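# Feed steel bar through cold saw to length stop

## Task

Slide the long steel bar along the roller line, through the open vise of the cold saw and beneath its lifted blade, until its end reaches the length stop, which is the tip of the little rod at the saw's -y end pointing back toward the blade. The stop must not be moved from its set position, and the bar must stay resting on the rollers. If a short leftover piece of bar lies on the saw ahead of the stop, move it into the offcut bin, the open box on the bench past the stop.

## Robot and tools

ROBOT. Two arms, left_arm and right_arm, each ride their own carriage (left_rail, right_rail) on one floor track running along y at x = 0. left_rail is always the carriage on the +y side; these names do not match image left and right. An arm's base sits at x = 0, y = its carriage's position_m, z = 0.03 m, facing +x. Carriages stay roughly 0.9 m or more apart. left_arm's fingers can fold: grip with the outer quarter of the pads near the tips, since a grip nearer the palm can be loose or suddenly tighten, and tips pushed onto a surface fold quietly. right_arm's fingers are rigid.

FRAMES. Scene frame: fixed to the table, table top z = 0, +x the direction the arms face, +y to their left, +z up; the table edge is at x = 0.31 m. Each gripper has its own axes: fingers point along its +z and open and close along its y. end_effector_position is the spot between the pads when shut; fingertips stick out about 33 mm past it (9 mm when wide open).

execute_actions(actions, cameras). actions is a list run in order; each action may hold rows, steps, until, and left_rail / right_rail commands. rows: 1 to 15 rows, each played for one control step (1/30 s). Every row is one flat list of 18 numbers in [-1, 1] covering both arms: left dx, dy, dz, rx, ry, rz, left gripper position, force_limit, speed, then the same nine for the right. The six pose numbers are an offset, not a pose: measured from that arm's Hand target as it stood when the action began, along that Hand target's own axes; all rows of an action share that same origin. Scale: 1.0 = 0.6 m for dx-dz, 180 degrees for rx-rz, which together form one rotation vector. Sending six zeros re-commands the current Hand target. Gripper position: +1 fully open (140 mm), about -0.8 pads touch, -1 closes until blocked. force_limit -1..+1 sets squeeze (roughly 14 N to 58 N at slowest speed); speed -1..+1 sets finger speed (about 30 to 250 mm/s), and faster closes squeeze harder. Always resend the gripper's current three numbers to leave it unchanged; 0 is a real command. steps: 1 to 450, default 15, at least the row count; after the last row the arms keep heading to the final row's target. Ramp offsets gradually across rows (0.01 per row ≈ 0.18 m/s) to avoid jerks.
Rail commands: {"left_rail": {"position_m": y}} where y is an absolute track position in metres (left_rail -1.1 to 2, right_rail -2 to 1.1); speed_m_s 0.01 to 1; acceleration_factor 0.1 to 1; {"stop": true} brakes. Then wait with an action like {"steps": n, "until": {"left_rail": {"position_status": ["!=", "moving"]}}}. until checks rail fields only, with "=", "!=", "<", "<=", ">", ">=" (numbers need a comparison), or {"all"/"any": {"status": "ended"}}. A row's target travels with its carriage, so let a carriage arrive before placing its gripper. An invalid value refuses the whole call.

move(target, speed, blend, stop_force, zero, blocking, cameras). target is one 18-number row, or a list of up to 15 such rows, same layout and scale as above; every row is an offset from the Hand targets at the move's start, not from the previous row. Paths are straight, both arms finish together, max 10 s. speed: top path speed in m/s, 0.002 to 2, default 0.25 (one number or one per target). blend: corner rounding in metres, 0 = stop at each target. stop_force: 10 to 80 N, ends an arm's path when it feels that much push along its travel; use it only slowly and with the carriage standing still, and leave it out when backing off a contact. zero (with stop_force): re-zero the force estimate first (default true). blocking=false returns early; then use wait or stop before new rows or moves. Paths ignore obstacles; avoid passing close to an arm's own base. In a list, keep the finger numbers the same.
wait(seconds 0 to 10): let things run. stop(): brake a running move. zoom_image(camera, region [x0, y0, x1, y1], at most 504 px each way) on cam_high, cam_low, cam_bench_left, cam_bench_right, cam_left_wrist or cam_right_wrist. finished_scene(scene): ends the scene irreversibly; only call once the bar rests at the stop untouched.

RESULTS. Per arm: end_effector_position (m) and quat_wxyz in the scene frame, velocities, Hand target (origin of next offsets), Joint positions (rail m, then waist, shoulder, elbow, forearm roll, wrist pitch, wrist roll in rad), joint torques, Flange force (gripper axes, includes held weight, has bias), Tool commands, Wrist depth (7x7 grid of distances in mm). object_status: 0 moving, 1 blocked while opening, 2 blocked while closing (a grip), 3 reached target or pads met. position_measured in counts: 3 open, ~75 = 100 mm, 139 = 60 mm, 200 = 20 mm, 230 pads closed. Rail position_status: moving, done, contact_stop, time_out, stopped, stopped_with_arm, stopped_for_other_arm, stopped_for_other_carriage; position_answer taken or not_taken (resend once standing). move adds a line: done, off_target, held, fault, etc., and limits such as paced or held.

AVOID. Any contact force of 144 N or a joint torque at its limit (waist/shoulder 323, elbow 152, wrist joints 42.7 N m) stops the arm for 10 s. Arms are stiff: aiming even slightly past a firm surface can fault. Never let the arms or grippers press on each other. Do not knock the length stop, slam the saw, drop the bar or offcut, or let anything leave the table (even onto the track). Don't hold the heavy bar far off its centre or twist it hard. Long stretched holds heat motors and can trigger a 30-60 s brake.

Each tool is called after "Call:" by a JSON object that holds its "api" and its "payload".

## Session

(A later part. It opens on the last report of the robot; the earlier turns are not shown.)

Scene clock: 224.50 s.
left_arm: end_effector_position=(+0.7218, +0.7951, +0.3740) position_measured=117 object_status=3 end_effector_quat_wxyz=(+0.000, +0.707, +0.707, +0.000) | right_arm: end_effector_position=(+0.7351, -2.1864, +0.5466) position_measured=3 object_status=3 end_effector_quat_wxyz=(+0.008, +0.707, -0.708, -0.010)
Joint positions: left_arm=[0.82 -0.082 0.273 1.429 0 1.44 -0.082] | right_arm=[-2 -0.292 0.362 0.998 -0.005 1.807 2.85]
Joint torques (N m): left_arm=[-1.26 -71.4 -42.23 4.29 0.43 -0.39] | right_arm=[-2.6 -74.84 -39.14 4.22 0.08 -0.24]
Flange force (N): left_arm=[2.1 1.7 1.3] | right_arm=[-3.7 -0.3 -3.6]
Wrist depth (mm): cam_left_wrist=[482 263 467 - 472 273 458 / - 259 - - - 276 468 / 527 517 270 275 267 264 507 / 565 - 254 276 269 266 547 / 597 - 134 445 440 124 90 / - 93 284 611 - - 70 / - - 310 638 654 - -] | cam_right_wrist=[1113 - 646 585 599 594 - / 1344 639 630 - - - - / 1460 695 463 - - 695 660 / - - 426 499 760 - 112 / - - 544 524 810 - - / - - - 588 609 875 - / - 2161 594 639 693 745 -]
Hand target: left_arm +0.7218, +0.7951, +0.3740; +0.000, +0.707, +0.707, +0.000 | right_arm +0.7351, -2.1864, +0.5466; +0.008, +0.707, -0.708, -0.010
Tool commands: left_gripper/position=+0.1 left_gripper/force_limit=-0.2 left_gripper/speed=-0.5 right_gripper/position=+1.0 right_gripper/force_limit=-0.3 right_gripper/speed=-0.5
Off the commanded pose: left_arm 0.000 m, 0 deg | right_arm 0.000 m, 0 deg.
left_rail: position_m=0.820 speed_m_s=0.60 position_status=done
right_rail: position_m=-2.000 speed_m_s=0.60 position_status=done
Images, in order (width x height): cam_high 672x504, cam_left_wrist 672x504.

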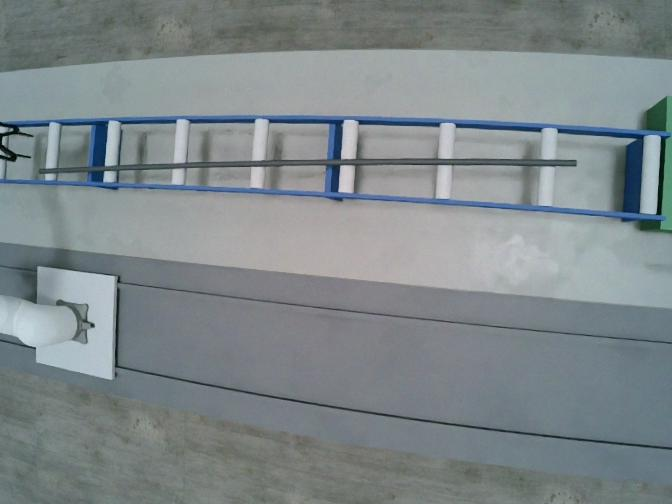

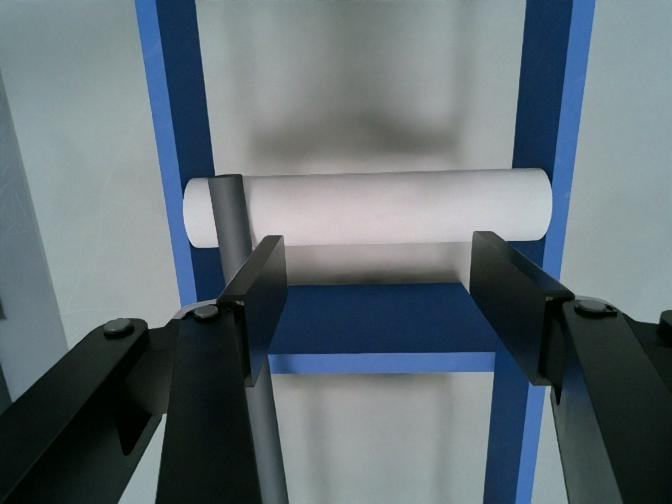

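Call:
{"api": "execute_actions", "payload": {"actions": [{"left_rail":{"position_m":0.70,"speed_m_s":0.3},"steps":400,"until":{"left_rail":{"position_status":["!=","moving"]}}}], "cameras": []}}

Call:
{"api": "move", "payload": {"target": [0,-0.112,0,0,0,-0.012,0.1,-0.2,-0.5,0,0,0,0,0,0,1,-0.3,-0.5], "speed": 0.15, "cameras": ["cam_left_wrist"]}}

Scene clock: 233.83 s.
left_arm: end_effector_position=(+0.7218, +0.6751, +0.3740) position_measured=117 object_status=3 end_effector_quat_wxyz=(+0.000, +0.707, +0.707, +0.000) | right_arm: end_effector_position=(+0.7351, -2.1864, +0.5466) position_measured=3 object_status=3 end_effector_quat_wxyz=(+0.008, +0.707, -0.708, -0.010)
Joint positions: left_arm=[0.7 -0.082 0.273 1.429 0 1.44 -0.082] | right_arm=[-2 -0.292 0.362 0.998 -0.005 1.807 2.85]
Joint torques (N m): left_arm=[-1.13 -71.23 -42.31 4.28 0.38 -0.38] | right_arm=[-2.83 -75.16 -39.15 4.22 0.08 -0.23]
Flange force (N): left_arm=[1.9 1.6 1.6] | right_arm=[-3.9 -0.9 -3.8]
Wrist depth (mm): cam_left_wrist=[478 244 234 237 243 235 452 / 486 262 239 - 481 278 - / - 276 305 499 501 300 516 / 561 - 254 368 352 275 525 / - - 116 612 - 124 90 / - 93 286 331 585 - 70 / - - 304 324 325 - -] | cam_right_wrist=[1304 599 - 577 604 609 - / 1369 - - - 658 660 707 / 1450 - 418 678 - 685 664 / - - 436 498 - - 112 / - - 645 526 530 - - / 1968 1736 609 582 628 - - / - 2205 658 637 702 707 -]
Hand target: left_arm +0.7218, +0.6751, +0.3740; +0.000, +0.707, +0.707, +0.000 | right_arm +0.7351, -2.1864, +0.5466; +0.008, +0.707, -0.708, -0.010
Tool commands: left_gripper/position=+0.1 left_gripper/force_limit=-0.2 left_gripper/speed=-0.5 right_gripper/position=+1.0 right_gripper/force_limit=-0.3 right_gripper/speed=-0.5
Off the commanded pose: left_arm 0.000 m, 0 deg | right_arm 0.000 m, 0 deg.
left_rail: position_m=0.700 speed_m_s=0.30 position_status=done
right_rail: position_m=-2.000 speed_m_s=0.60 position_status=done
No camera images: "cameras" was empty.

Scene clock: 234.63 s.
left_arm: end_effector_position=(+0.6546, +0.6751, +0.3739) position_measured=117 object_status=3 end_effector_quat_wxyz=(+0.000, +0.694, +0.720, +0.000) | right_arm: end_effector_position=(+0.7351, -2.1864, +0.5466) position_measured=3 object_status=3 end_effector_quat_wxyz=(+0.008, +0.707, -0.708, -0.010)
Joint positions: left_arm=[0.7 -0.091 0.165 1.563 0 1.414 -0.128] | right_arm=[-2 -0.292 0.362 0.998 -0.005 1.807 2.85]
Joint torques (N m): left_arm=[-0.96 -60.2 -42.25 4.28 0.38 -0.4] | right_arm=[-3.1 -74.81 -38.9 4.26 0.07 -0.23]
Flange force (N): left_arm=[1.9 1.2 1.4] | right_arm=[-4.2 -0.9 -4.3]
Wrist depth (mm): cam_left_wrist=[498 483 245 233 242 235 238 / 515 511 256 233 489 477 289 / - - 278 320 496 417 289 / 569 555 165 317 352 349 301 / - - 108 322 - 124 92 / - 93 317 328 342 - 70 / - - - 321 321 - -] | cam_right_wrist=[1328 604 521 599 614 - - / 1328 - - - 643 - - / 1470 123 469 - - - 662 / - 740 497 495 793 750 112 / - 823 542 529 529 841 - / - 2321 658 586 626 - - / - 2140 - 637 730 832 -]
Hand target: left_arm +0.6546, +0.6751, +0.3740; +0.000, +0.694, +0.720, +0.000 | right_arm +0.7351, -2.1864, +0.5466; +0.008, +0.707, -0.708, -0.010
Off the commanded pose: left_arm 0.000 m, 0 deg | right_arm 0.000 m, 0 deg.
left_rail: position_m=0.700 speed_m_s=0.30 position_status=done
right_rail: position_m=-2.000 speed_m_s=0.60 position_status=done
move: done
Images, in order (width x height): cam_left_wrist 672x504.

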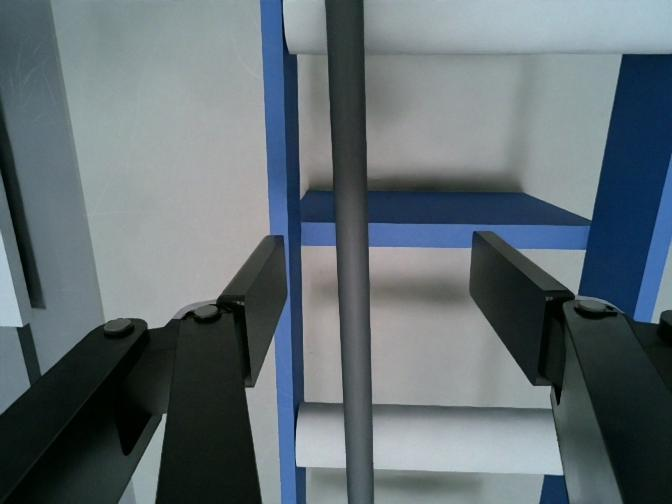

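Call:
{"api": "move", "payload": {"target": [0,-0.014,0,0,0,-0.008,-0.33,-0.2,-0.5,0,0,0,0,0,0,1,-0.3,-0.5], "speed": 0.15, "cameras": ["cam_left_wrist"]}}

Call:
{"api": "move", "payload": {"target": [0,0,0.09,0,0,0,-0.33,-0.2,-0.5,0,0,0,0,0,0,1,-0.3,-0.5], "speed": 0.05, "stop_force": 10, "cameras": ["cam_left_wrist"]}}

Scene clock: 250.53 s.
left_arm: end_effector_position=(+0.6462, +0.6748, +0.3739) position_measured=171 object_status=0 end_effector_quat_wxyz=(+0.000, +0.685, +0.729, +0.000) | right_arm: end_effector_position=(+0.7351, -2.1864, +0.5466) position_measured=3 object_status=3 end_effector_quat_wxyz=(+0.008, +0.707, -0.708, -0.010)
Joint positions: left_arm=[0.7 -0.092 0.152 1.578 0 1.411 -0.155] | right_arm=[-2 -0.292 0.362 0.998 -0.005 1.807 2.85]
Joint torques (N m): left_arm=[-1.22 -59.21 -42.16 4.27 0.38 -0.39] | right_arm=[-2.74 -74.98 -39.06 4.21 0.01 -0.28]
Flange force (N): left_arm=[2.5 2.0 1.4] | right_arm=[-3.9 -0.9 -4.0]
Wrist depth (mm): cam_left_wrist=[- - 472 234 242 239 236 / 511 - - 239 496 - 294 / - - - 252 506 - 303 / - - 547 255 352 352 312 / - 573 90 131 119 98 296 / - - 78 284 - - - / - - - 310 319 - -] | cam_right_wrist=[1173 606 - 606 612 596 - / 1352 - - - - 654 - / 1432 124 458 656 713 695 662 / - 126 493 497 735 771 112 / - - 538 525 503 - 102 / 1986 2041 683 583 618 832 - / - 2321 658 637 718 695 -]
Hand target: left_arm +0.6462, +0.6748, +0.3740; +0.000, +0.685, +0.729, +0.000 | right_arm +0.7351, -2.1864, +0.5466; +0.008, +0.707, -0.708, -0.010
Off the commanded pose: left_arm 0.000 m, 0 deg | right_arm 0.000 m, 0 deg.
left_rail: position_m=0.700 speed_m_s=0.30 position_status=done
right_rail: position_m=-2.000 speed_m_s=0.60 position_status=done
move: done
Images, in order (width x height): cam_left_wrist 672x504.

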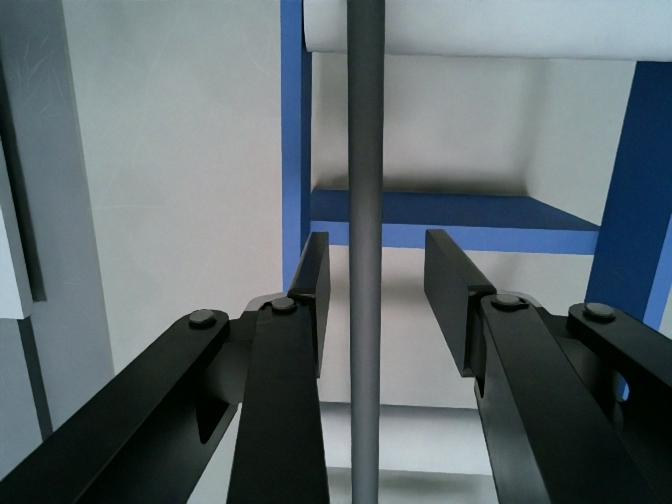

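Scene clock: 252.30 s.
left_arm: end_effector_position=(+0.6462, +0.6748, +0.3199) position_measured=171 object_status=3 end_effector_quat_wxyz=(+0.000, +0.685, +0.729, +0.000) | right_arm: end_effector_position=(+0.7351, -2.1864, +0.5466) position_measured=3 object_status=3 end_effector_quat_wxyz=(+0.008, +0.707, -0.708, -0.010)
Joint positions: left_arm=[0.7 -0.092 0.17 1.656 0 1.316 -0.155] | right_arm=[-2 -0.292 0.362 0.998 -0.005 1.807 2.85]
Joint torques (N m): left_arm=[-1.28 -60.17 -41.33 4.15 0.37 -0.4] | right_arm=[-2.97 -74.4 -39.06 4.27 0.08 -0.23]
Flange force (N): left_arm=[2.4 1.9 1.6] | right_arm=[-4.2 0.1 -3.6]
Wrist depth (mm): cam_left_wrist=[431 438 417 190 203 191 411 / 452 449 437 184 435 440 - / 491 - 463 196 451 446 - / 508 497 480 198 299 320 296 / 557 - 90 203 119 99 281 / - - 78 219 - - - / - - - 239 283 - -] | cam_right_wrist=[1297 597 - 579 - 616 637 / 1328 635 645 - - 639 630 / 1510 134 466 - - - 668 / - - 443 499 765 - 112 / - 826 678 525 530 - - / 1951 1900 593 582 606 - - / - 2183 625 641 689 725 -]
Hand target: left_arm +0.6462, +0.6748, +0.3200; +0.000, +0.685, +0.729, +0.000 | right_arm +0.7351, -2.1864, +0.5466; +0.008, +0.707, -0.708, -0.010
Off the commanded pose: left_arm 0.000 m, 0 deg | right_arm 0.000 m, 0 deg.
left_rail: position_m=0.700 speed_m_s=0.30 position_status=done
right_rail: position_m=-2.000 speed_m_s=0.60 position_status=done
move: done
Images, in order (width x height): cam_left_wrist 672x504.

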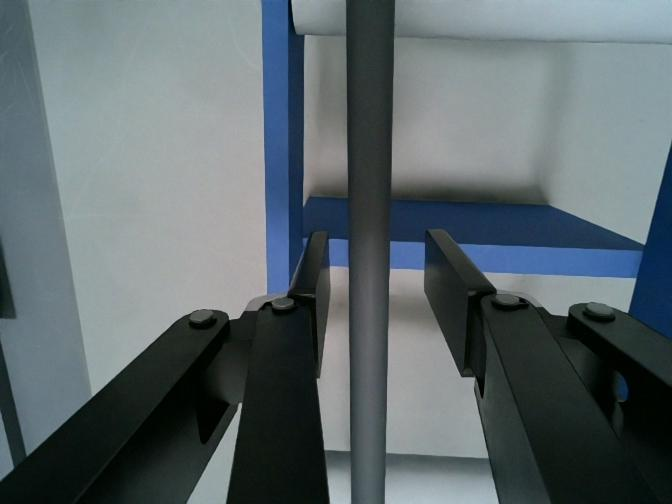

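Call:
{"api": "move", "payload": {"target": [0,0,0.057,0,0,0,-0.33,-0.2,-0.5,0,0,0,0,0,0,1,-0.3,-0.5], "speed": 0.03, "stop_force": 10, "cameras": []}}

Call:
{"api": "move", "payload": {"target": [0,0,0,0,0,0,-1,-0.2,-1,0,0,0,0,0,0,1,-0.3,-0.5], "cameras": ["cam_left_wrist"]}}

Call:
{"api": "move", "payload": {"target": [0,-0.007,0.115,0,0,0.018,-1,-0.2,-1,0,0,0,0,0,0,1,-0.3,-0.5], "speed": 0.002, "cameras": [], "blocking": false}}

Call:
{"api": "stop", "payload": {}}

Scene clock: 260.37 s.
left_arm: end_effector_position=(+0.6462, +0.6748, +0.2858) position_measured=171 object_status=3 end_effector_quat_wxyz=(+0.000, +0.685, +0.729, +0.000) | right_arm: end_effector_position=(+0.7351, -2.1864, +0.5466) position_measured=3 object_status=3 end_effector_quat_wxyz=(+0.008, +0.707, -0.708, -0.010)
Joint positions: left_arm=[0.7 -0.092 0.186 1.701 0 1.255 -0.155] | right_arm=[-2 -0.292 0.362 0.998 -0.005 1.807 2.85]
Joint torques (N m): left_arm=[-1.2 -61.13 -40.53 4.16 0.37 -0.39] | right_arm=[-2.82 -74.73 -39.06 4.25 0 -0.26]
Flange force (N): left_arm=[2.2 1.9 1.4] | right_arm=[-3.9 -0.5 -4.0]
Wrist depth (mm): cam_left_wrist=[395 395 176 144 382 386 379 / 413 415 187 147 395 399 392 / 432 428 195 157 421 420 420 / 473 454 445 161 163 282 286 / 509 - 90 133 136 99 - / - - 78 179 - - - / - - - 189 - - -] | cam_right_wrist=[1267 - 588 591 - - 621 / 1422 - - - 645 660 628 / 1432 124 461 - - 666 656 / - 135 487 499 - - 112 / - - 641 526 509 - - / 2023 2023 670 585 893 975 - / - 2449 648 639 993 732 -]
Hand target: left_arm +0.6462, +0.6748, +0.2858; +0.000, +0.685, +0.729, +0.000 | right_arm +0.7351, -2.1864, +0.5466; +0.008, +0.707, -0.708, -0.010
Off the commanded pose: left_arm 0.000 m, 0 deg | right_arm 0.000 m, 0 deg.
left_rail: position_m=0.700 speed_m_s=0.30 position_status=done
right_rail: position_m=-2.000 speed_m_s=0.60 position_status=done
move: done
No camera images: "cameras" was empty.

Scene clock: 261.23 s.
left_arm: end_effector_position=(+0.6462, +0.6748, +0.2857) position_measured=201 object_status=0 end_effector_quat_wxyz=(+0.000, +0.685, +0.729, +0.000) | right_arm: end_effector_position=(+0.7351, -2.1864, +0.5466) position_measured=3 object_status=3 end_effector_quat_wxyz=(+0.008, +0.707, -0.708, -0.010)
Joint positions: left_arm=[0.7 -0.092 0.186 1.701 0 1.255 -0.155] | right_arm=[-2 -0.292 0.362 0.998 -0.005 1.807 2.85]
Joint torques (N m): left_arm=[-0.83 -58.19 -40.18 4.12 -0.81 -0.69] | right_arm=[-3.15 -74.82 -39.04 4.19 0.06 -0.26]
Flange force (N): left_arm=[2.5 -1.4 -2.6] | right_arm=[-4.2 -0.8 -3.9]
Wrist depth (mm): cam_left_wrist=[392 391 177 166 143 170 169 / 418 413 186 226 399 406 399 / 443 435 188 243 417 418 419 / - - 197 160 263 282 261 / 511 - 90 102 111 95 267 / - - 79 73 - 71 74 / - - - - - - 71] | cam_right_wrist=[1218 612 596 - 582 611 - / 1413 - - 645 646 658 632 / 1450 124 477 - 698 687 656 / - 125 490 497 787 758 112 / - 820 599 529 550 - - / 1951 2041 - 586 570 - - / - 2100 648 643 670 745 -]
Hand target: left_arm +0.6462, +0.6748, +0.2858; +0.000, +0.685, +0.729, +0.000 | right_arm +0.7351, -2.1864, +0.5466; +0.008, +0.707, -0.708, -0.010
Off the commanded pose: left_arm 0.000 m, 0 deg | right_arm 0.000 m, 0 deg.
left_rail: position_m=0.700 speed_m_s=0.30 position_status=done
right_rail: position_m=-2.000 speed_m_s=0.60 position_status=done
move: done
Images, in order (width x height): cam_left_wrist 672x504.

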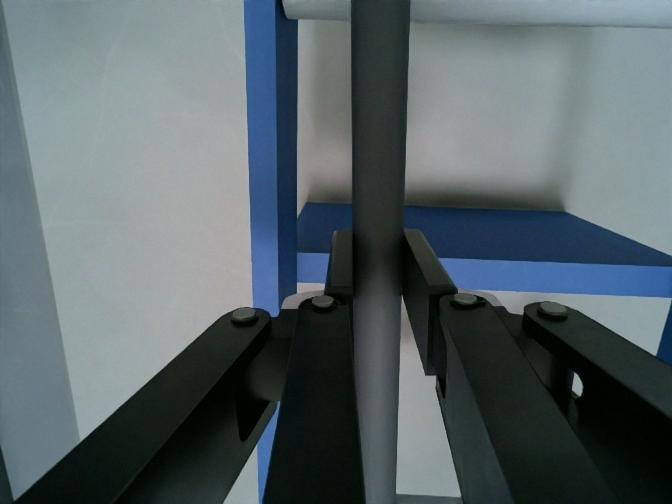

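Scene clock: 261.73 s.
left_arm: end_effector_position=(+0.6461, +0.6748, +0.2849) position_measured=201 object_status=2 end_effector_quat_wxyz=(+0.000, +0.685, +0.729, +0.000) | right_arm: end_effector_position=(+0.7351, -2.1864, +0.5466) position_measured=3 object_status=3 end_effector_quat_wxyz=(+0.008, +0.707, -0.708, -0.010)
Joint positions: left_arm=[0.7 -0.092 0.186 1.702 0 1.254 -0.155] | right_arm=[-2 -0.292 0.362 0.998 -0.005 1.807 2.85]
Joint torques (N m): left_arm=[-0.6 -47.55 -32.87 4.37 -2.11 -0.89] | right_arm=[-2.67 -75.06 -38.92 4.27 0.09 -0.25]
Flange force (N): left_arm=[2.5 -3.6 -19.8] | right_arm=[-3.5 -1.4 -4.2]
Wrist depth (mm): cam_left_wrist=[406 392 179 166 165 380 166 / 413 416 188 225 404 390 - / - 433 194 238 417 419 420 / - 440 443 164 262 282 286 / - 475 90 102 111 95 - / - - 79 73 - 72 74 / - - - - - - 71] | cam_right_wrist=[1274 - 611 494 - - - / 1320 630 607 - - - - / 1422 119 457 808 - - 136 / - 125 430 497 - - 112 / - - 548 527 540 - - / 2041 2120 - 586 604 930 - / - 2296 648 637 689 720 -]
Hand target: left_arm +0.6461, +0.6748, +0.2848; +0.000, +0.685, +0.729, +0.000 | right_arm +0.7351, -2.1864, +0.5466; +0.008, +0.707, -0.708, -0.010
Tool commands: left_gripper/position=-1.0 left_gripper/force_limit=-0.2 left_gripper/speed=-1.0 right_gripper/position=+1.0 right_gripper/force_limit=-0.3 right_gripper/speed=-0.5
Off the commanded pose: left_arm 0.068 m, 3 deg | right_arm 0.000 m, 0 deg.
left_rail: position_m=0.700 speed_m_s=0.30 position_status=done
right_rail: position_m=-2.000 speed_m_s=0.60 position_status=done
move: running
No camera images: "cameras" was empty.

Scene clock: 261.97 s.
left_arm: end_effector_position=(+0.6461, +0.6748, +0.2847) position_measured=201 object_status=2 end_effector_quat_wxyz=(+0.000, +0.685, +0.729, +0.000) | right_arm: end_effector_position=(+0.7351, -2.1864, +0.5466) position_measured=3 object_status=3 end_effector_quat_wxyz=(+0.008, +0.707, -0.708, -0.010)
Joint positions: left_arm=[0.7 -0.092 0.186 1.702 0 1.253 -0.154] | right_arm=[-2 -0.292 0.362 0.998 -0.005 1.807 2.85]
Joint velocities: within noise
Joint torques (N m): left_arm=[-0.75 -49.28 -34.65 4.3 -2.21 -0.7] | right_arm=[-2.82 -74.79 -39.09 4.24 0.05 -0.32]
Flange force (N): left_arm=[2.9 -4.4 -16.2] | right_arm=[-4.1 -0.5 -3.8]
Wrist depth (mm): cam_left_wrist=[399 - 178 166 174 380 169 / 421 - 182 147 397 399 395 / - 441 193 234 411 416 413 / - 434 440 161 262 280 262 / 499 - 90 102 111 99 263 / - - 79 73 - 71 74 / - - - - - - 71] | cam_right_wrist=[1246 596 570 - 589 593 602 / 1404 664 - - - 648 - / 1480 - 475 458 - 672 660 / - 134 492 497 - - 112 / - - 538 530 535 - - / - 1868 586 583 609 - - / - 2205 635 637 685 - -]
Hand target: left_arm +0.6461, +0.6748, +0.2847; +0.000, +0.685, +0.729, +0.000 (not the last commanded pose) | right_arm +0.7351, -2.1864, +0.5466; +0.008, +0.707, -0.708, -0.010
Tool commands: left_gripper/position=-1.0 left_gripper/force_limit=-0.2 left_gripper/speed=-1.0 right_gripper/position=+1.0 right_gripper/force_limit=-0.3 right_gripper/speed=-0.5
Off the commanded pose: left_arm 0.068 m, 3 deg | right_arm 0.000 m, 0 deg.
left_rail: position_m=0.700 speed_m_s=0.30 position_status=done
right_rail: position_m=-2.000 speed_m_s=0.60 position_status=done
earlier move: stopped

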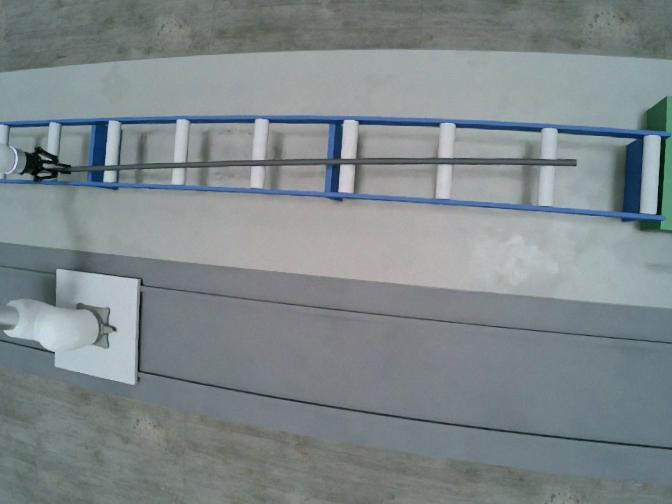

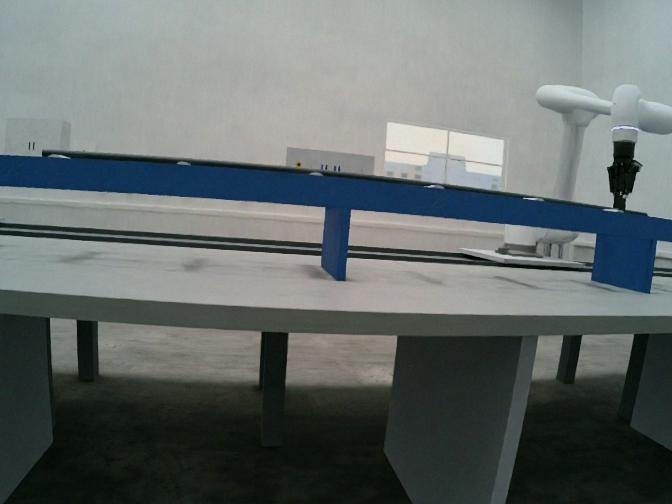

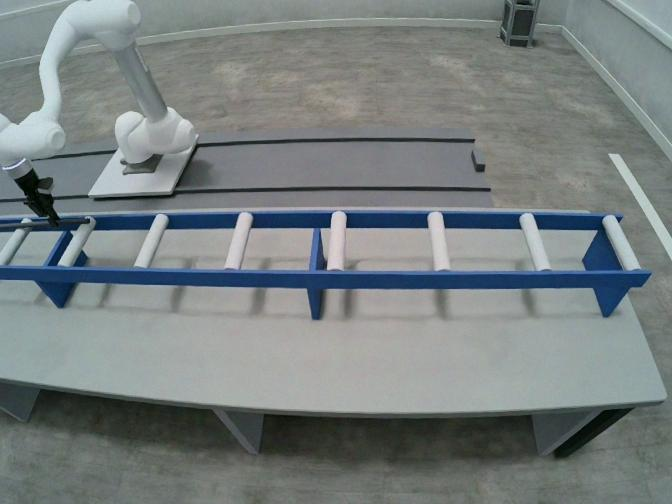

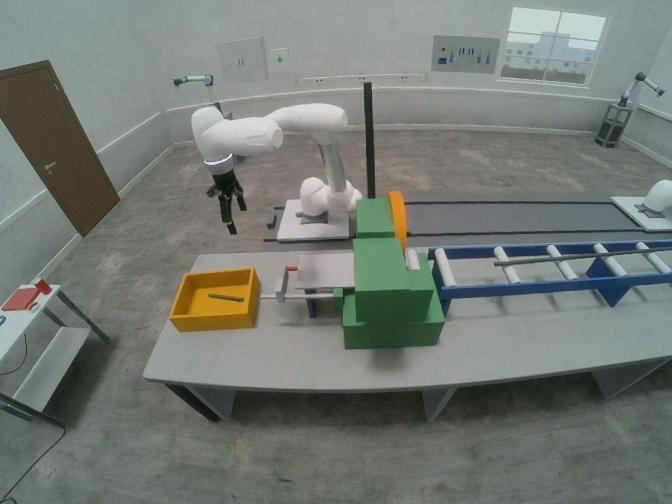

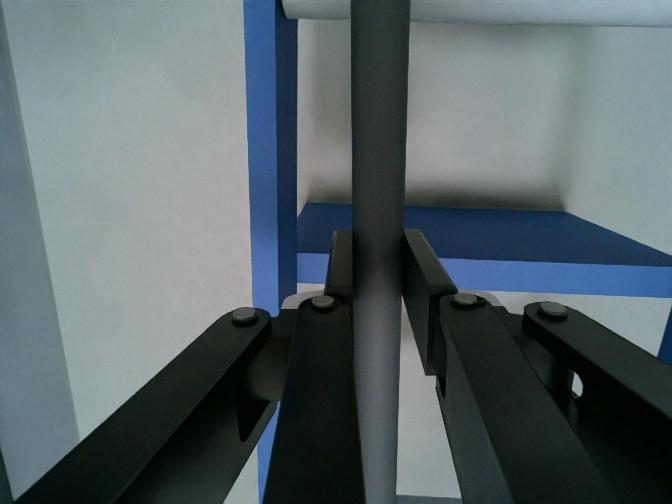

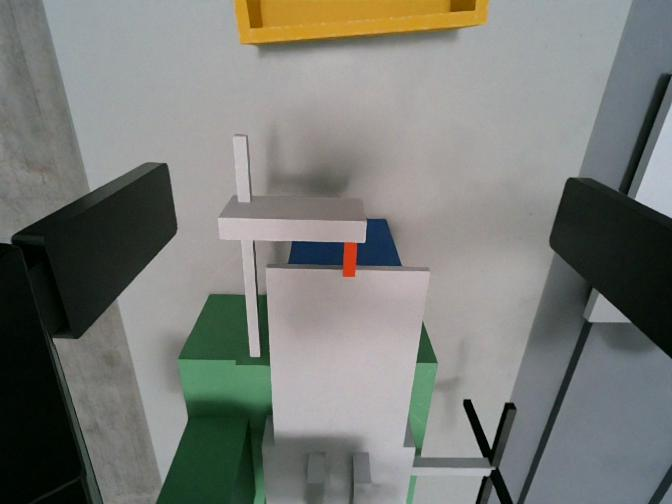

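Call:
{"api": "move", "payload": {"target": [-0.007,0.115,-0.0018,0,0,0.018,-1,-0.2,-1,0,0,0,0,0,0,1,-0.3,-0.5], "speed": 0.04, "cameras": ["cam_high","cam_left_wrist"]}}

Call:
{"api": "zoom_image", "payload": {"camera": "cam_high", "region": [372, 80, 672, 260]}}

Call:
{"api": "zoom_image", "payload": {"camera": "cam_high", "region": [0, 80, 300, 260]}}

Scene clock: 268.23 s.
left_arm: end_effector_position=(+0.7152, +0.6749, +0.2858) position_measured=201 object_status=2 end_effector_quat_wxyz=(+0.000, +0.705, +0.709, +0.000) | right_arm: end_effector_position=(+0.7351, -2.1864, +0.5466) position_measured=3 object_status=3 end_effector_quat_wxyz=(+0.008, +0.707, -0.708, -0.010)
Joint positions: left_arm=[0.7 -0.083 0.292 1.565 0 1.284 -0.089] | right_arm=[-2 -0.292 0.362 0.998 -0.005 1.807 2.85]
Joint torques (N m): left_arm=[-1.27 -81.71 -50.68 4.36 -1.03 -0.17] | right_arm=[-2.92 -74.64 -38.84 4.24 0.04 -0.26]
Flange force (N): left_arm=[2.0 -3.0 15.7] | right_arm=[-4.0 -0.9 -4.3]
Wrist depth (mm): cam_left_wrist=[167 188 173 142 141 165 193 / 176 212 406 150 400 - 204 / 435 210 - 155 414 - 205 / - 209 278 161 263 265 206 / - 209 90 102 111 98 198 / - - 79 73 - 72 74 / - - - - - - 71] | cam_right_wrist=[1274 - - 602 567 635 616 / 1336 645 - 635 - 674 646 / 1450 - 465 481 - - 658 / - - 498 494 - - 112 / - - 557 522 542 - - / - 1778 656 585 755 885 - / - 2273 641 637 678 711 -]
Hand target: left_arm +0.7152, +0.6749, +0.2858; +0.000, +0.705, +0.709, +0.000 | right_arm +0.7351, -2.1864, +0.5466; +0.008, +0.707, -0.708, -0.010
Off the commanded pose: left_arm 0.000 m, 0 deg | right_arm 0.000 m, 0 deg.
left_rail: position_m=0.700 speed_m_s=0.30 position_status=done
right_rail: position_m=-2.000 speed_m_s=0.60 position_status=done
move: done
Images, in order (width x height): cam_high 672x504, cam_left_wrist 672x504.

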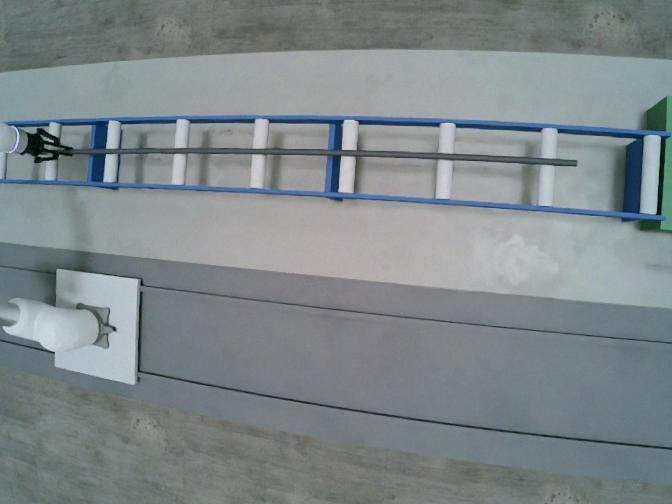

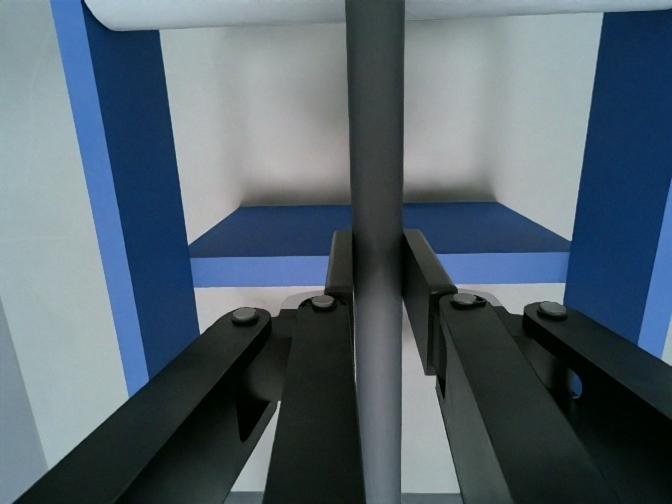

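Scaled by 1.680 from the camera's 672x504 image, which has a finer 960x720 frame.

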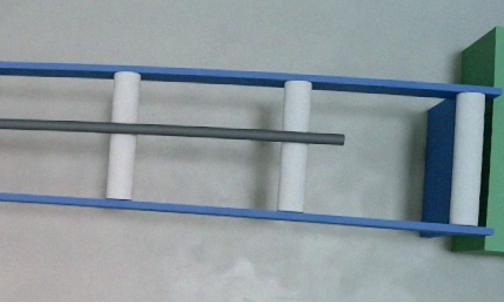

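Scaled by 1.680 from the camera's 672x504 image, which has a finer 960x720 frame.

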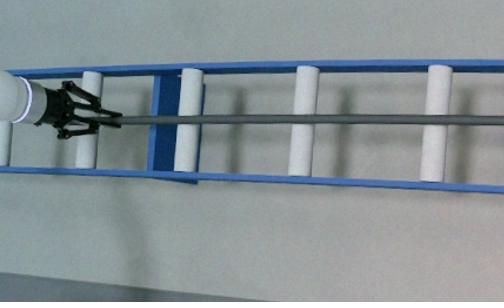

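Call:
{"api": "move", "payload": {"target": [0,-0.038,0,0,0,0,-1,-0.2,-1,0,0,0,0,0,0,1,-0.3,-0.5], "speed": 0.04, "cameras": []}}

Call:
{"api": "move", "payload": {"target": [0,0,0,0,0,0,0.1,-0.2,-0.5,0,0,0,0,0,0,1,-0.3,-0.5], "cameras": []}}

Call:
{"api": "wait", "payload": {"seconds": 0.8, "cameras": []}}

Call:
{"api": "move", "payload": {"target": [0,0.03,-0.15,0,0,0.002,0.1,-0.2,-0.5,0,0,0,0,0,0,1,-0.3,-0.5], "cameras": []}}

Call:
{"api": "execute_actions", "payload": {"actions": [{"left_rail":{"position_m":-0.9,"speed_m_s":0.6},"steps":400,"until":{"left_rail":{"position_status":["!=","moving"]}}}], "cameras": ["cam_high","cam_left_wrist"]}}

Scene clock: 279.90 s.
left_arm: end_effector_position=(+0.6925, +0.6747, +0.2858) position_measured=201 object_status=2 end_effector_quat_wxyz=(+0.000, +0.705, +0.709, +0.000) | right_arm: end_effector_position=(+0.7351, -2.1864, +0.5466) position_measured=3 object_status=3 end_effector_quat_wxyz=(+0.008, +0.707, -0.708, -0.010)
Joint positions: left_arm=[0.7 -0.086 0.257 1.611 0 1.273 -0.092] | right_arm=[-2 -0.292 0.362 0.998 -0.005 1.807 2.85]
Joint torques (N m): left_arm=[-2.05 -76.07 -44.02 4.16 2.41 0.25] | right_arm=[-3.14 -74.88 -39.03 4.19 0.02 -0.21]
Flange force (N): left_arm=[2.1 5.9 12.5] | right_arm=[-4.4 -0.7 -4.1]
Wrist depth (mm): cam_left_wrist=[- 170 389 165 165 379 374 / 414 177 406 147 - - 219 / 431 189 248 156 411 - 229 / 459 446 271 160 166 265 243 / - 471 90 102 111 94 230 / - - 79 73 - 71 74 / - - - - - - 71] | cam_right_wrist=[1239 616 596 - - 607 - / 1352 - - - 646 - - / 1460 135 465 459 - - 135 / - 135 491 499 - - 112 / - 930 543 524 507 - 102 / 1951 1853 666 583 645 - - / - 2250 623 633 685 771 -]
Hand target: left_arm +0.6924, +0.6747, +0.2858; +0.000, +0.705, +0.709, +0.000 | right_arm +0.7351, -2.1864, +0.5466; +0.008, +0.707, -0.708, -0.010
Off the commanded pose: left_arm 0.000 m, 0 deg | right_arm 0.000 m, 0 deg.
left_rail: position_m=0.700 speed_m_s=0.30 position_status=done
right_rail: position_m=-2.000 speed_m_s=0.60 position_status=done
move: done
No camera images: "cameras" was empty.

Scene clock: 280.83 s.
left_arm: end_effector_position=(+0.6924, +0.6747, +0.2859) position_measured=117 object_status=0 end_effector_quat_wxyz=(+0.000, +0.705, +0.709, +0.000) | right_arm: end_effector_position=(+0.7351, -2.1864, +0.5466) position_measured=3 object_status=3 end_effector_quat_wxyz=(+0.008, +0.707, -0.708, -0.010)
Joint positions: left_arm=[0.7 -0.086 0.257 1.611 0 1.273 -0.092] | right_arm=[-2 -0.292 0.362 0.998 -0.005 1.807 2.85]
Joint torques (N m): left_arm=[-1.21 -68.28 -40.71 4.15 0.4 -0.39] | right_arm=[-2.75 -74.77 -38.97 4.27 0.05 -0.26]
Flange force (N): left_arm=[2.1 1.5 1.8] | right_arm=[-3.9 -0.6 -4.1]
Wrist depth (mm): cam_left_wrist=[- 169 174 140 167 379 207 / 414 177 408 145 399 400 229 / - 186 420 155 415 420 230 / 456 199 221 270 266 260 243 / - 199 108 173 466 115 92 / - 93 - 489 507 - 71 / - - - 261 261 - -] | cam_right_wrist=[1289 594 589 539 - 611 - / 1344 662 - - - - - / 1470 125 - 480 - - 652 / - 125 448 495 - 730 112 / - - 568 526 550 980 - / 1986 2120 625 586 618 - - / - 2250 658 637 646 1002 -]
Hand target: left_arm +0.6924, +0.6747, +0.2858; +0.000, +0.705, +0.709, +0.000 | right_arm +0.7351, -2.1864, +0.5466; +0.008, +0.707, -0.708, -0.010
Off the commanded pose: left_arm 0.000 m, 0 deg | right_arm 0.000 m, 0 deg.
left_rail: position_m=0.700 speed_m_s=0.30 position_status=done
right_rail: position_m=-2.000 speed_m_s=0.60 position_status=done
move: done
No camera images: "cameras" was empty.

Scene clock: 281.63 s.
left_arm: end_effector_position=(+0.6924, +0.6747, +0.2858) position_measured=117 object_status=3 end_effector_quat_wxyz=(+0.000, +0.705, +0.709, +0.000) | right_arm: end_effector_position=(+0.7351, -2.1864, +0.5466) position_measured=3 object_status=3 end_effector_quat_wxyz=(+0.008, +0.707, -0.708, -0.010)
Joint positions: left_arm=[0.7 -0.086 0.257 1.611 0 1.273 -0.092] | right_arm=[-2 -0.292 0.362 0.998 -0.005 1.807 2.85]
Joint torques (N m): left_arm=[-1.22 -68.35 -40.84 4.14 0.36 -0.42] | right_arm=[-3.08 -75.08 -38.97 4.23 0.06 -0.24]
Flange force (N): left_arm=[2.5 1.5 1.6] | right_arm=[-4.1 -1.3 -4.3]
Wrist depth (mm): cam_left_wrist=[396 169 226 140 377 169 208 / 417 178 407 146 - 399 388 / 428 189 423 160 393 423 229 / - 447 221 270 266 259 230 / - 199 116 171 467 124 90 / - 93 - 182 493 - 70 / - - - 196 512 - -] | cam_right_wrist=[1232 - - 602 - 635 - / 1336 - - 709 - 646 656 / 1470 - - 702 - - 664 / - 136 482 495 - - 112 / - - - 526 515 885 - / 1951 1722 - 583 567 - - / - 2205 - 637 662 750 -]
Hand target: left_arm +0.6924, +0.6747, +0.2858; +0.000, +0.705, +0.709, +0.000 | right_arm +0.7351, -2.1864, +0.5466; +0.008, +0.707, -0.708, -0.010
Tool commands: left_gripper/position=+0.1 left_gripper/force_limit=-0.2 left_gripper/speed=-0.5 right_gripper/position=+1.0 right_gripper/force_limit=-0.3 right_gripper/speed=-0.5
Off the commanded pose: left_arm 0.000 m, 0 deg | right_arm 0.000 m, 0 deg.
left_rail: position_m=0.700 speed_m_s=0.30 position_status=done
right_rail: position_m=-2.000 speed_m_s=0.60 position_status=done
wait: 0.80 s
No camera images: "cameras" was empty.

Scene clock: 282.43 s.
left_arm: end_effector_position=(+0.7104, +0.6748, +0.3758) position_measured=117 object_status=3 end_effector_quat_wxyz=(+0.000, +0.707, +0.707, +0.000) | right_arm: end_effector_position=(+0.7351, -2.1864, +0.5466) position_measured=3 object_status=3 end_effector_quat_wxyz=(+0.008, +0.707, -0.708, -0.010)
Joint positions: left_arm=[0.7 -0.084 0.254 1.45 0 1.438 -0.083] | right_arm=[-2 -0.292 0.362 0.998 -0.005 1.807 2.85]
Joint torques (N m): left_arm=[-1.18 -69.56 -42.5 4.29 0.37 -0.41] | right_arm=[-3.06 -74.55 -39.08 4.24 0.03 -0.23]
Flange force (N): left_arm=[2.3 0.6 1.5] | right_arm=[-4.4 -0.1 -3.9]
Wrist depth (mm): cam_left_wrist=[470 250 245 234 238 238 248 / - - 490 238 501 304 477 / 520 - 329 249 484 307 498 / 579 - 289 351 351 279 - / 600 - 116 561 555 124 84 / - 93 329 330 334 - 70 / - - - 325 322 - -] | cam_right_wrist=[1239 597 - 573 633 - - / 1352 - 674 635 646 - - / 1460 - - 718 693 700 674 / - - - 498 776 - 112 / - - 643 526 542 - 102 / 1986 1884 674 579 612 826 - / - 2183 656 639 713 758 -]
Hand target: left_arm +0.7104, +0.6748, +0.3758; +0.000, +0.707, +0.707, +0.000 | right_arm +0.7351, -2.1864, +0.5466; +0.008, +0.707, -0.708, -0.010
Off the commanded pose: left_arm 0.000 m, 0 deg | right_arm 0.000 m, 0 deg.
left_rail: position_m=0.700 speed_m_s=0.30 position_status=done
right_rail: position_m=-2.000 speed_m_s=0.60 position_status=done
move: done
No camera images: "cameras" was empty.

Scene clock: 288.30 s.
left_arm: end_effector_position=(+0.7104, -0.9251, +0.3758) position_measured=117 object_status=3 end_effector_quat_wxyz=(+0.000, +0.707, +0.707, +0.000) | right_arm: end_effector_position=(+0.7351, -2.1864, +0.5466) position_measured=3 object_status=3 end_effector_quat_wxyz=(+0.008, +0.707, -0.708, -0.010)
Joint positions: left_arm=[-0.9 -0.084 0.254 1.45 0 1.438 -0.083] | right_arm=[-2 -0.292 0.362 0.998 -0.005 1.807 2.85]
Joint torques (N m): left_arm=[-1.17 -69.4 -42.35 4.25 0.36 -0.4] | right_arm=[-2.84 -74.8 -38.95 4.23 0.02 -0.26]
Flange force (N): left_arm=[2.3 1.0 1.4] | right_arm=[-3.8 -0.8 -4.3]
Wrist depth (mm): cam_left_wrist=[- 468 305 470 221 455 245 / 503 261 492 - 230 283 262 / 563 - 299 515 245 307 - / 577 - 283 531 256 273 537 / 601 - 116 314 277 124 88 / - 93 312 310 296 - 70 / - - 638 604 573 - -] | cam_right_wrist=[1267 - 596 - - - 594 / 1352 - 664 680 - 652 652 / 1460 - 674 - - 693 689 / - 135 441 495 765 - 112 / - - 526 526 520 - 102 / 1968 1764 648 585 594 - - / - 2120 621 639 728 790 -]
Hand target: left_arm +0.7104, -0.9252, +0.3758; +0.000, +0.707, +0.707, +0.000 | right_arm +0.7351, -2.1864, +0.5466; +0.008, +0.707, -0.708, -0.010
Tool commands: left_gripper/position=+0.1 left_gripper/force_limit=-0.2 left_gripper/speed=-0.5 right_gripper/position=+1.0 right_gripper/force_limit=-0.3 right_gripper/speed=-0.5
Off the commanded pose: left_arm 0.000 m, 0 deg | right_arm 0.000 m, 0 deg.
left_rail: position_m=-0.900 speed_m_s=0.60 position_status=done
right_rail: position_m=-2.000 speed_m_s=0.60 position_status=done
Images, in order (width x height): cam_high 672x504, cam_left_wrist 672x504.

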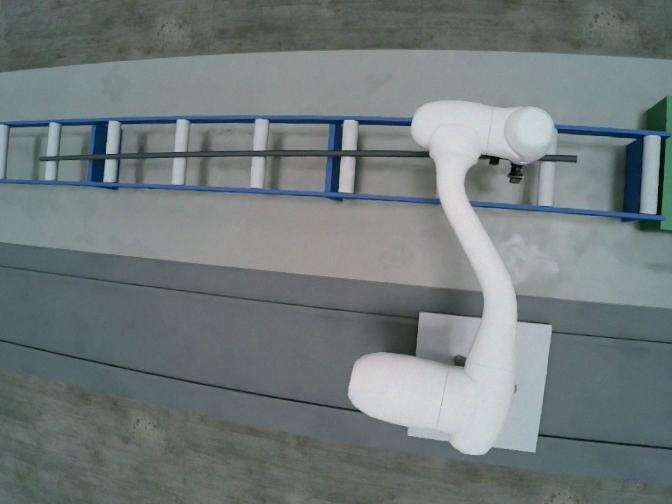

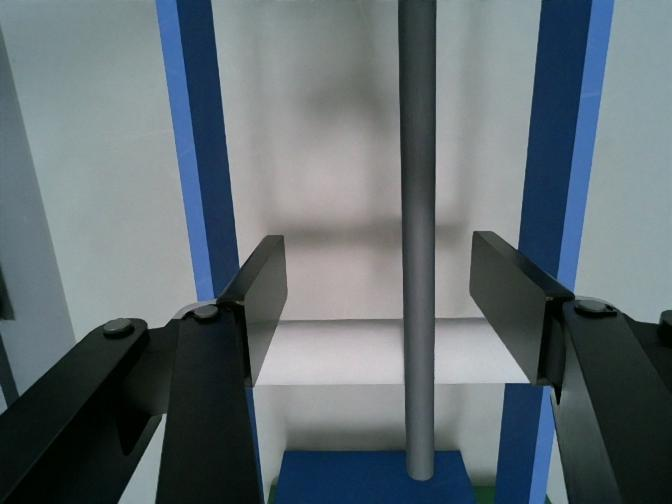

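Call:
{"api": "move", "payload": {"target": [[0,0.058,0,0,0,0,0.1,-0.2,-0.5,0,0,0,0,0,0,1,-0.3,-0.5],[0,0.058,0.151,0,0,0,0.1,-0.2,-0.5,0,0,0,0,0,0,1,-0.3,-0.5],[0,0.058,0.151,0,0,0,-1,-0.2,-1,0,0,0,0,0,0,1,-0.3,-0.5]], "speed": 0.08, "cameras": ["cam_left_wrist"]}}

Call:
{"api": "move", "payload": {"target": [0,-0.055,0,0,0,0,-1,-0.2,-1,0,0,0,0,0,0,1,-0.3,-0.5], "speed": 0.04, "cameras": ["cam_high"]}}

Scene clock: 297.23 s.
left_arm: end_effector_position=(+0.7452, -0.9252, +0.2852) position_measured=201 object_status=0 end_effector_quat_wxyz=(+0.000, +0.707, +0.707, +0.000) | right_arm: end_effector_position=(+0.7351, -2.1864, +0.5466) position_measured=3 object_status=3 end_effector_quat_wxyz=(+0.008, +0.707, -0.708, -0.010)
Joint positions: left_arm=[-0.9 -0.08 0.339 1.502 0 1.3 -0.079] | right_arm=[-2 -0.292 0.362 0.998 -0.005 1.807 2.85]
Joint torques (N m): left_arm=[-1.85 -75.35 -40.48 4.35 0.26 -0.02] | right_arm=[-2.59 -74.74 -39.21 4.16 0.03 -0.23]
Flange force (N): left_arm=[2.4 0.5 -0.3] | right_arm=[-3.8 0.1 -3.6]
Wrist depth (mm): cam_left_wrist=[207 389 377 139 377 208 163 / 206 406 406 146 401 225 174 / 204 257 429 155 421 227 186 / 204 255 - 156 158 227 187 / 203 238 90 102 110 96 456 / - - 79 73 - 71 74 / - - - - - - 71] | cam_right_wrist=[1192 593 596 - - - 607 / 1413 - 645 628 - - 654 / 1441 124 474 - - 662 660 / - - 431 495 790 760 112 / - - 520 529 522 - 102 / - 1837 - 583 601 - - / - 1986 662 635 702 742 -]
Hand target: left_arm +0.7452, -0.9252, +0.2852; +0.000, +0.707, +0.707, +0.000 | right_arm +0.7351, -2.1864, +0.5466; +0.008, +0.707, -0.708, -0.010
Off the commanded pose: left_arm 0.000 m, 0 deg | right_arm 0.000 m, 0 deg.
left_rail: position_m=-0.900 speed_m_s=0.60 position_status=done
right_rail: position_m=-2.000 speed_m_s=0.60 position_status=done
move: done
Images, in order (width x height): cam_left_wrist 672x504.

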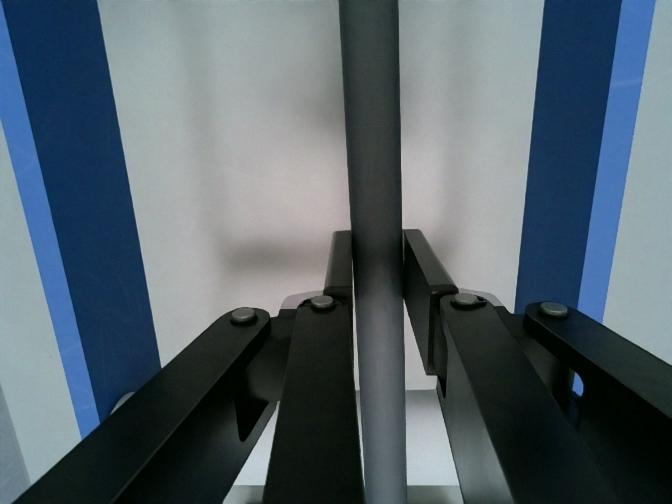

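Scene clock: 298.37 s.
left_arm: end_effector_position=(+0.7123, -0.9252, +0.2852) position_measured=201 object_status=2 end_effector_quat_wxyz=(+0.000, +0.707, +0.707, +0.000) | right_arm: end_effector_position=(+0.7351, -2.1864, +0.5466) position_measured=3 object_status=3 end_effector_quat_wxyz=(+0.008, +0.707, -0.708, -0.010)
Joint positions: left_arm=[-0.9 -0.084 0.288 1.572 0 1.282 -0.083] | right_arm=[-2 -0.292 0.362 0.998 -0.005 1.807 2.85]
Joint torques (N m): left_arm=[-0.85 -71.56 -39.37 3.82 1.66 -0.94] | right_arm=[-3.07 -74.94 -39.01 4.21 0.01 -0.24]
Flange force (N): left_arm=[2.3 3.8 1.5] | right_arm=[-4.2 -1.0 -4.2]
Wrist depth (mm): cam_left_wrist=[167 209 387 141 377 379 197 / 177 207 406 145 397 393 199 / 433 206 411 155 413 - 209 / 480 204 451 160 163 - 211 / 493 216 90 101 110 94 201 / - - 79 73 - 72 74 / - - - - - - 71] | cam_right_wrist=[1205 - - - 583 - - / 1369 - - - 637 676 - / 1378 134 458 689 - 664 130 / - - 440 498 758 - 112 / - - 529 527 522 - - / 1986 1900 614 588 597 - - / - 2205 650 643 691 725 -]
Hand target: left_arm +0.7122, -0.9252, +0.2852; +0.000, +0.707, +0.707, +0.000 | right_arm +0.7351, -2.1864, +0.5466; +0.008, +0.707, -0.708, -0.010
Off the commanded pose: left_arm 0.000 m, 0 deg | right_arm 0.000 m, 0 deg.
left_rail: position_m=-0.900 speed_m_s=0.60 position_status=done
right_rail: position_m=-2.000 speed_m_s=0.60 position_status=done
move: done
Images, in order (width x height): cam_high 672x504.

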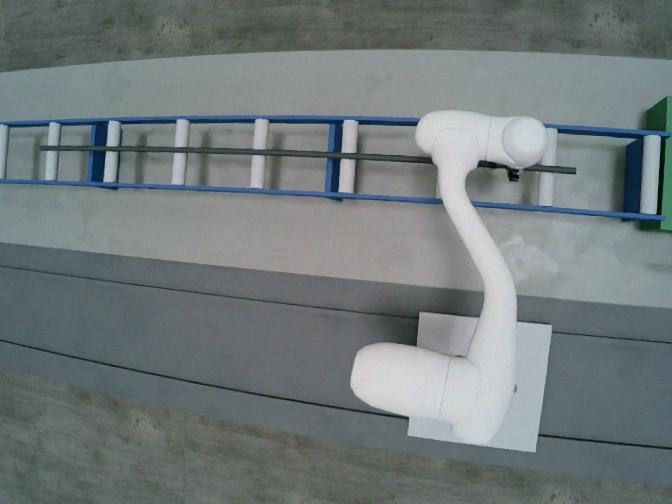

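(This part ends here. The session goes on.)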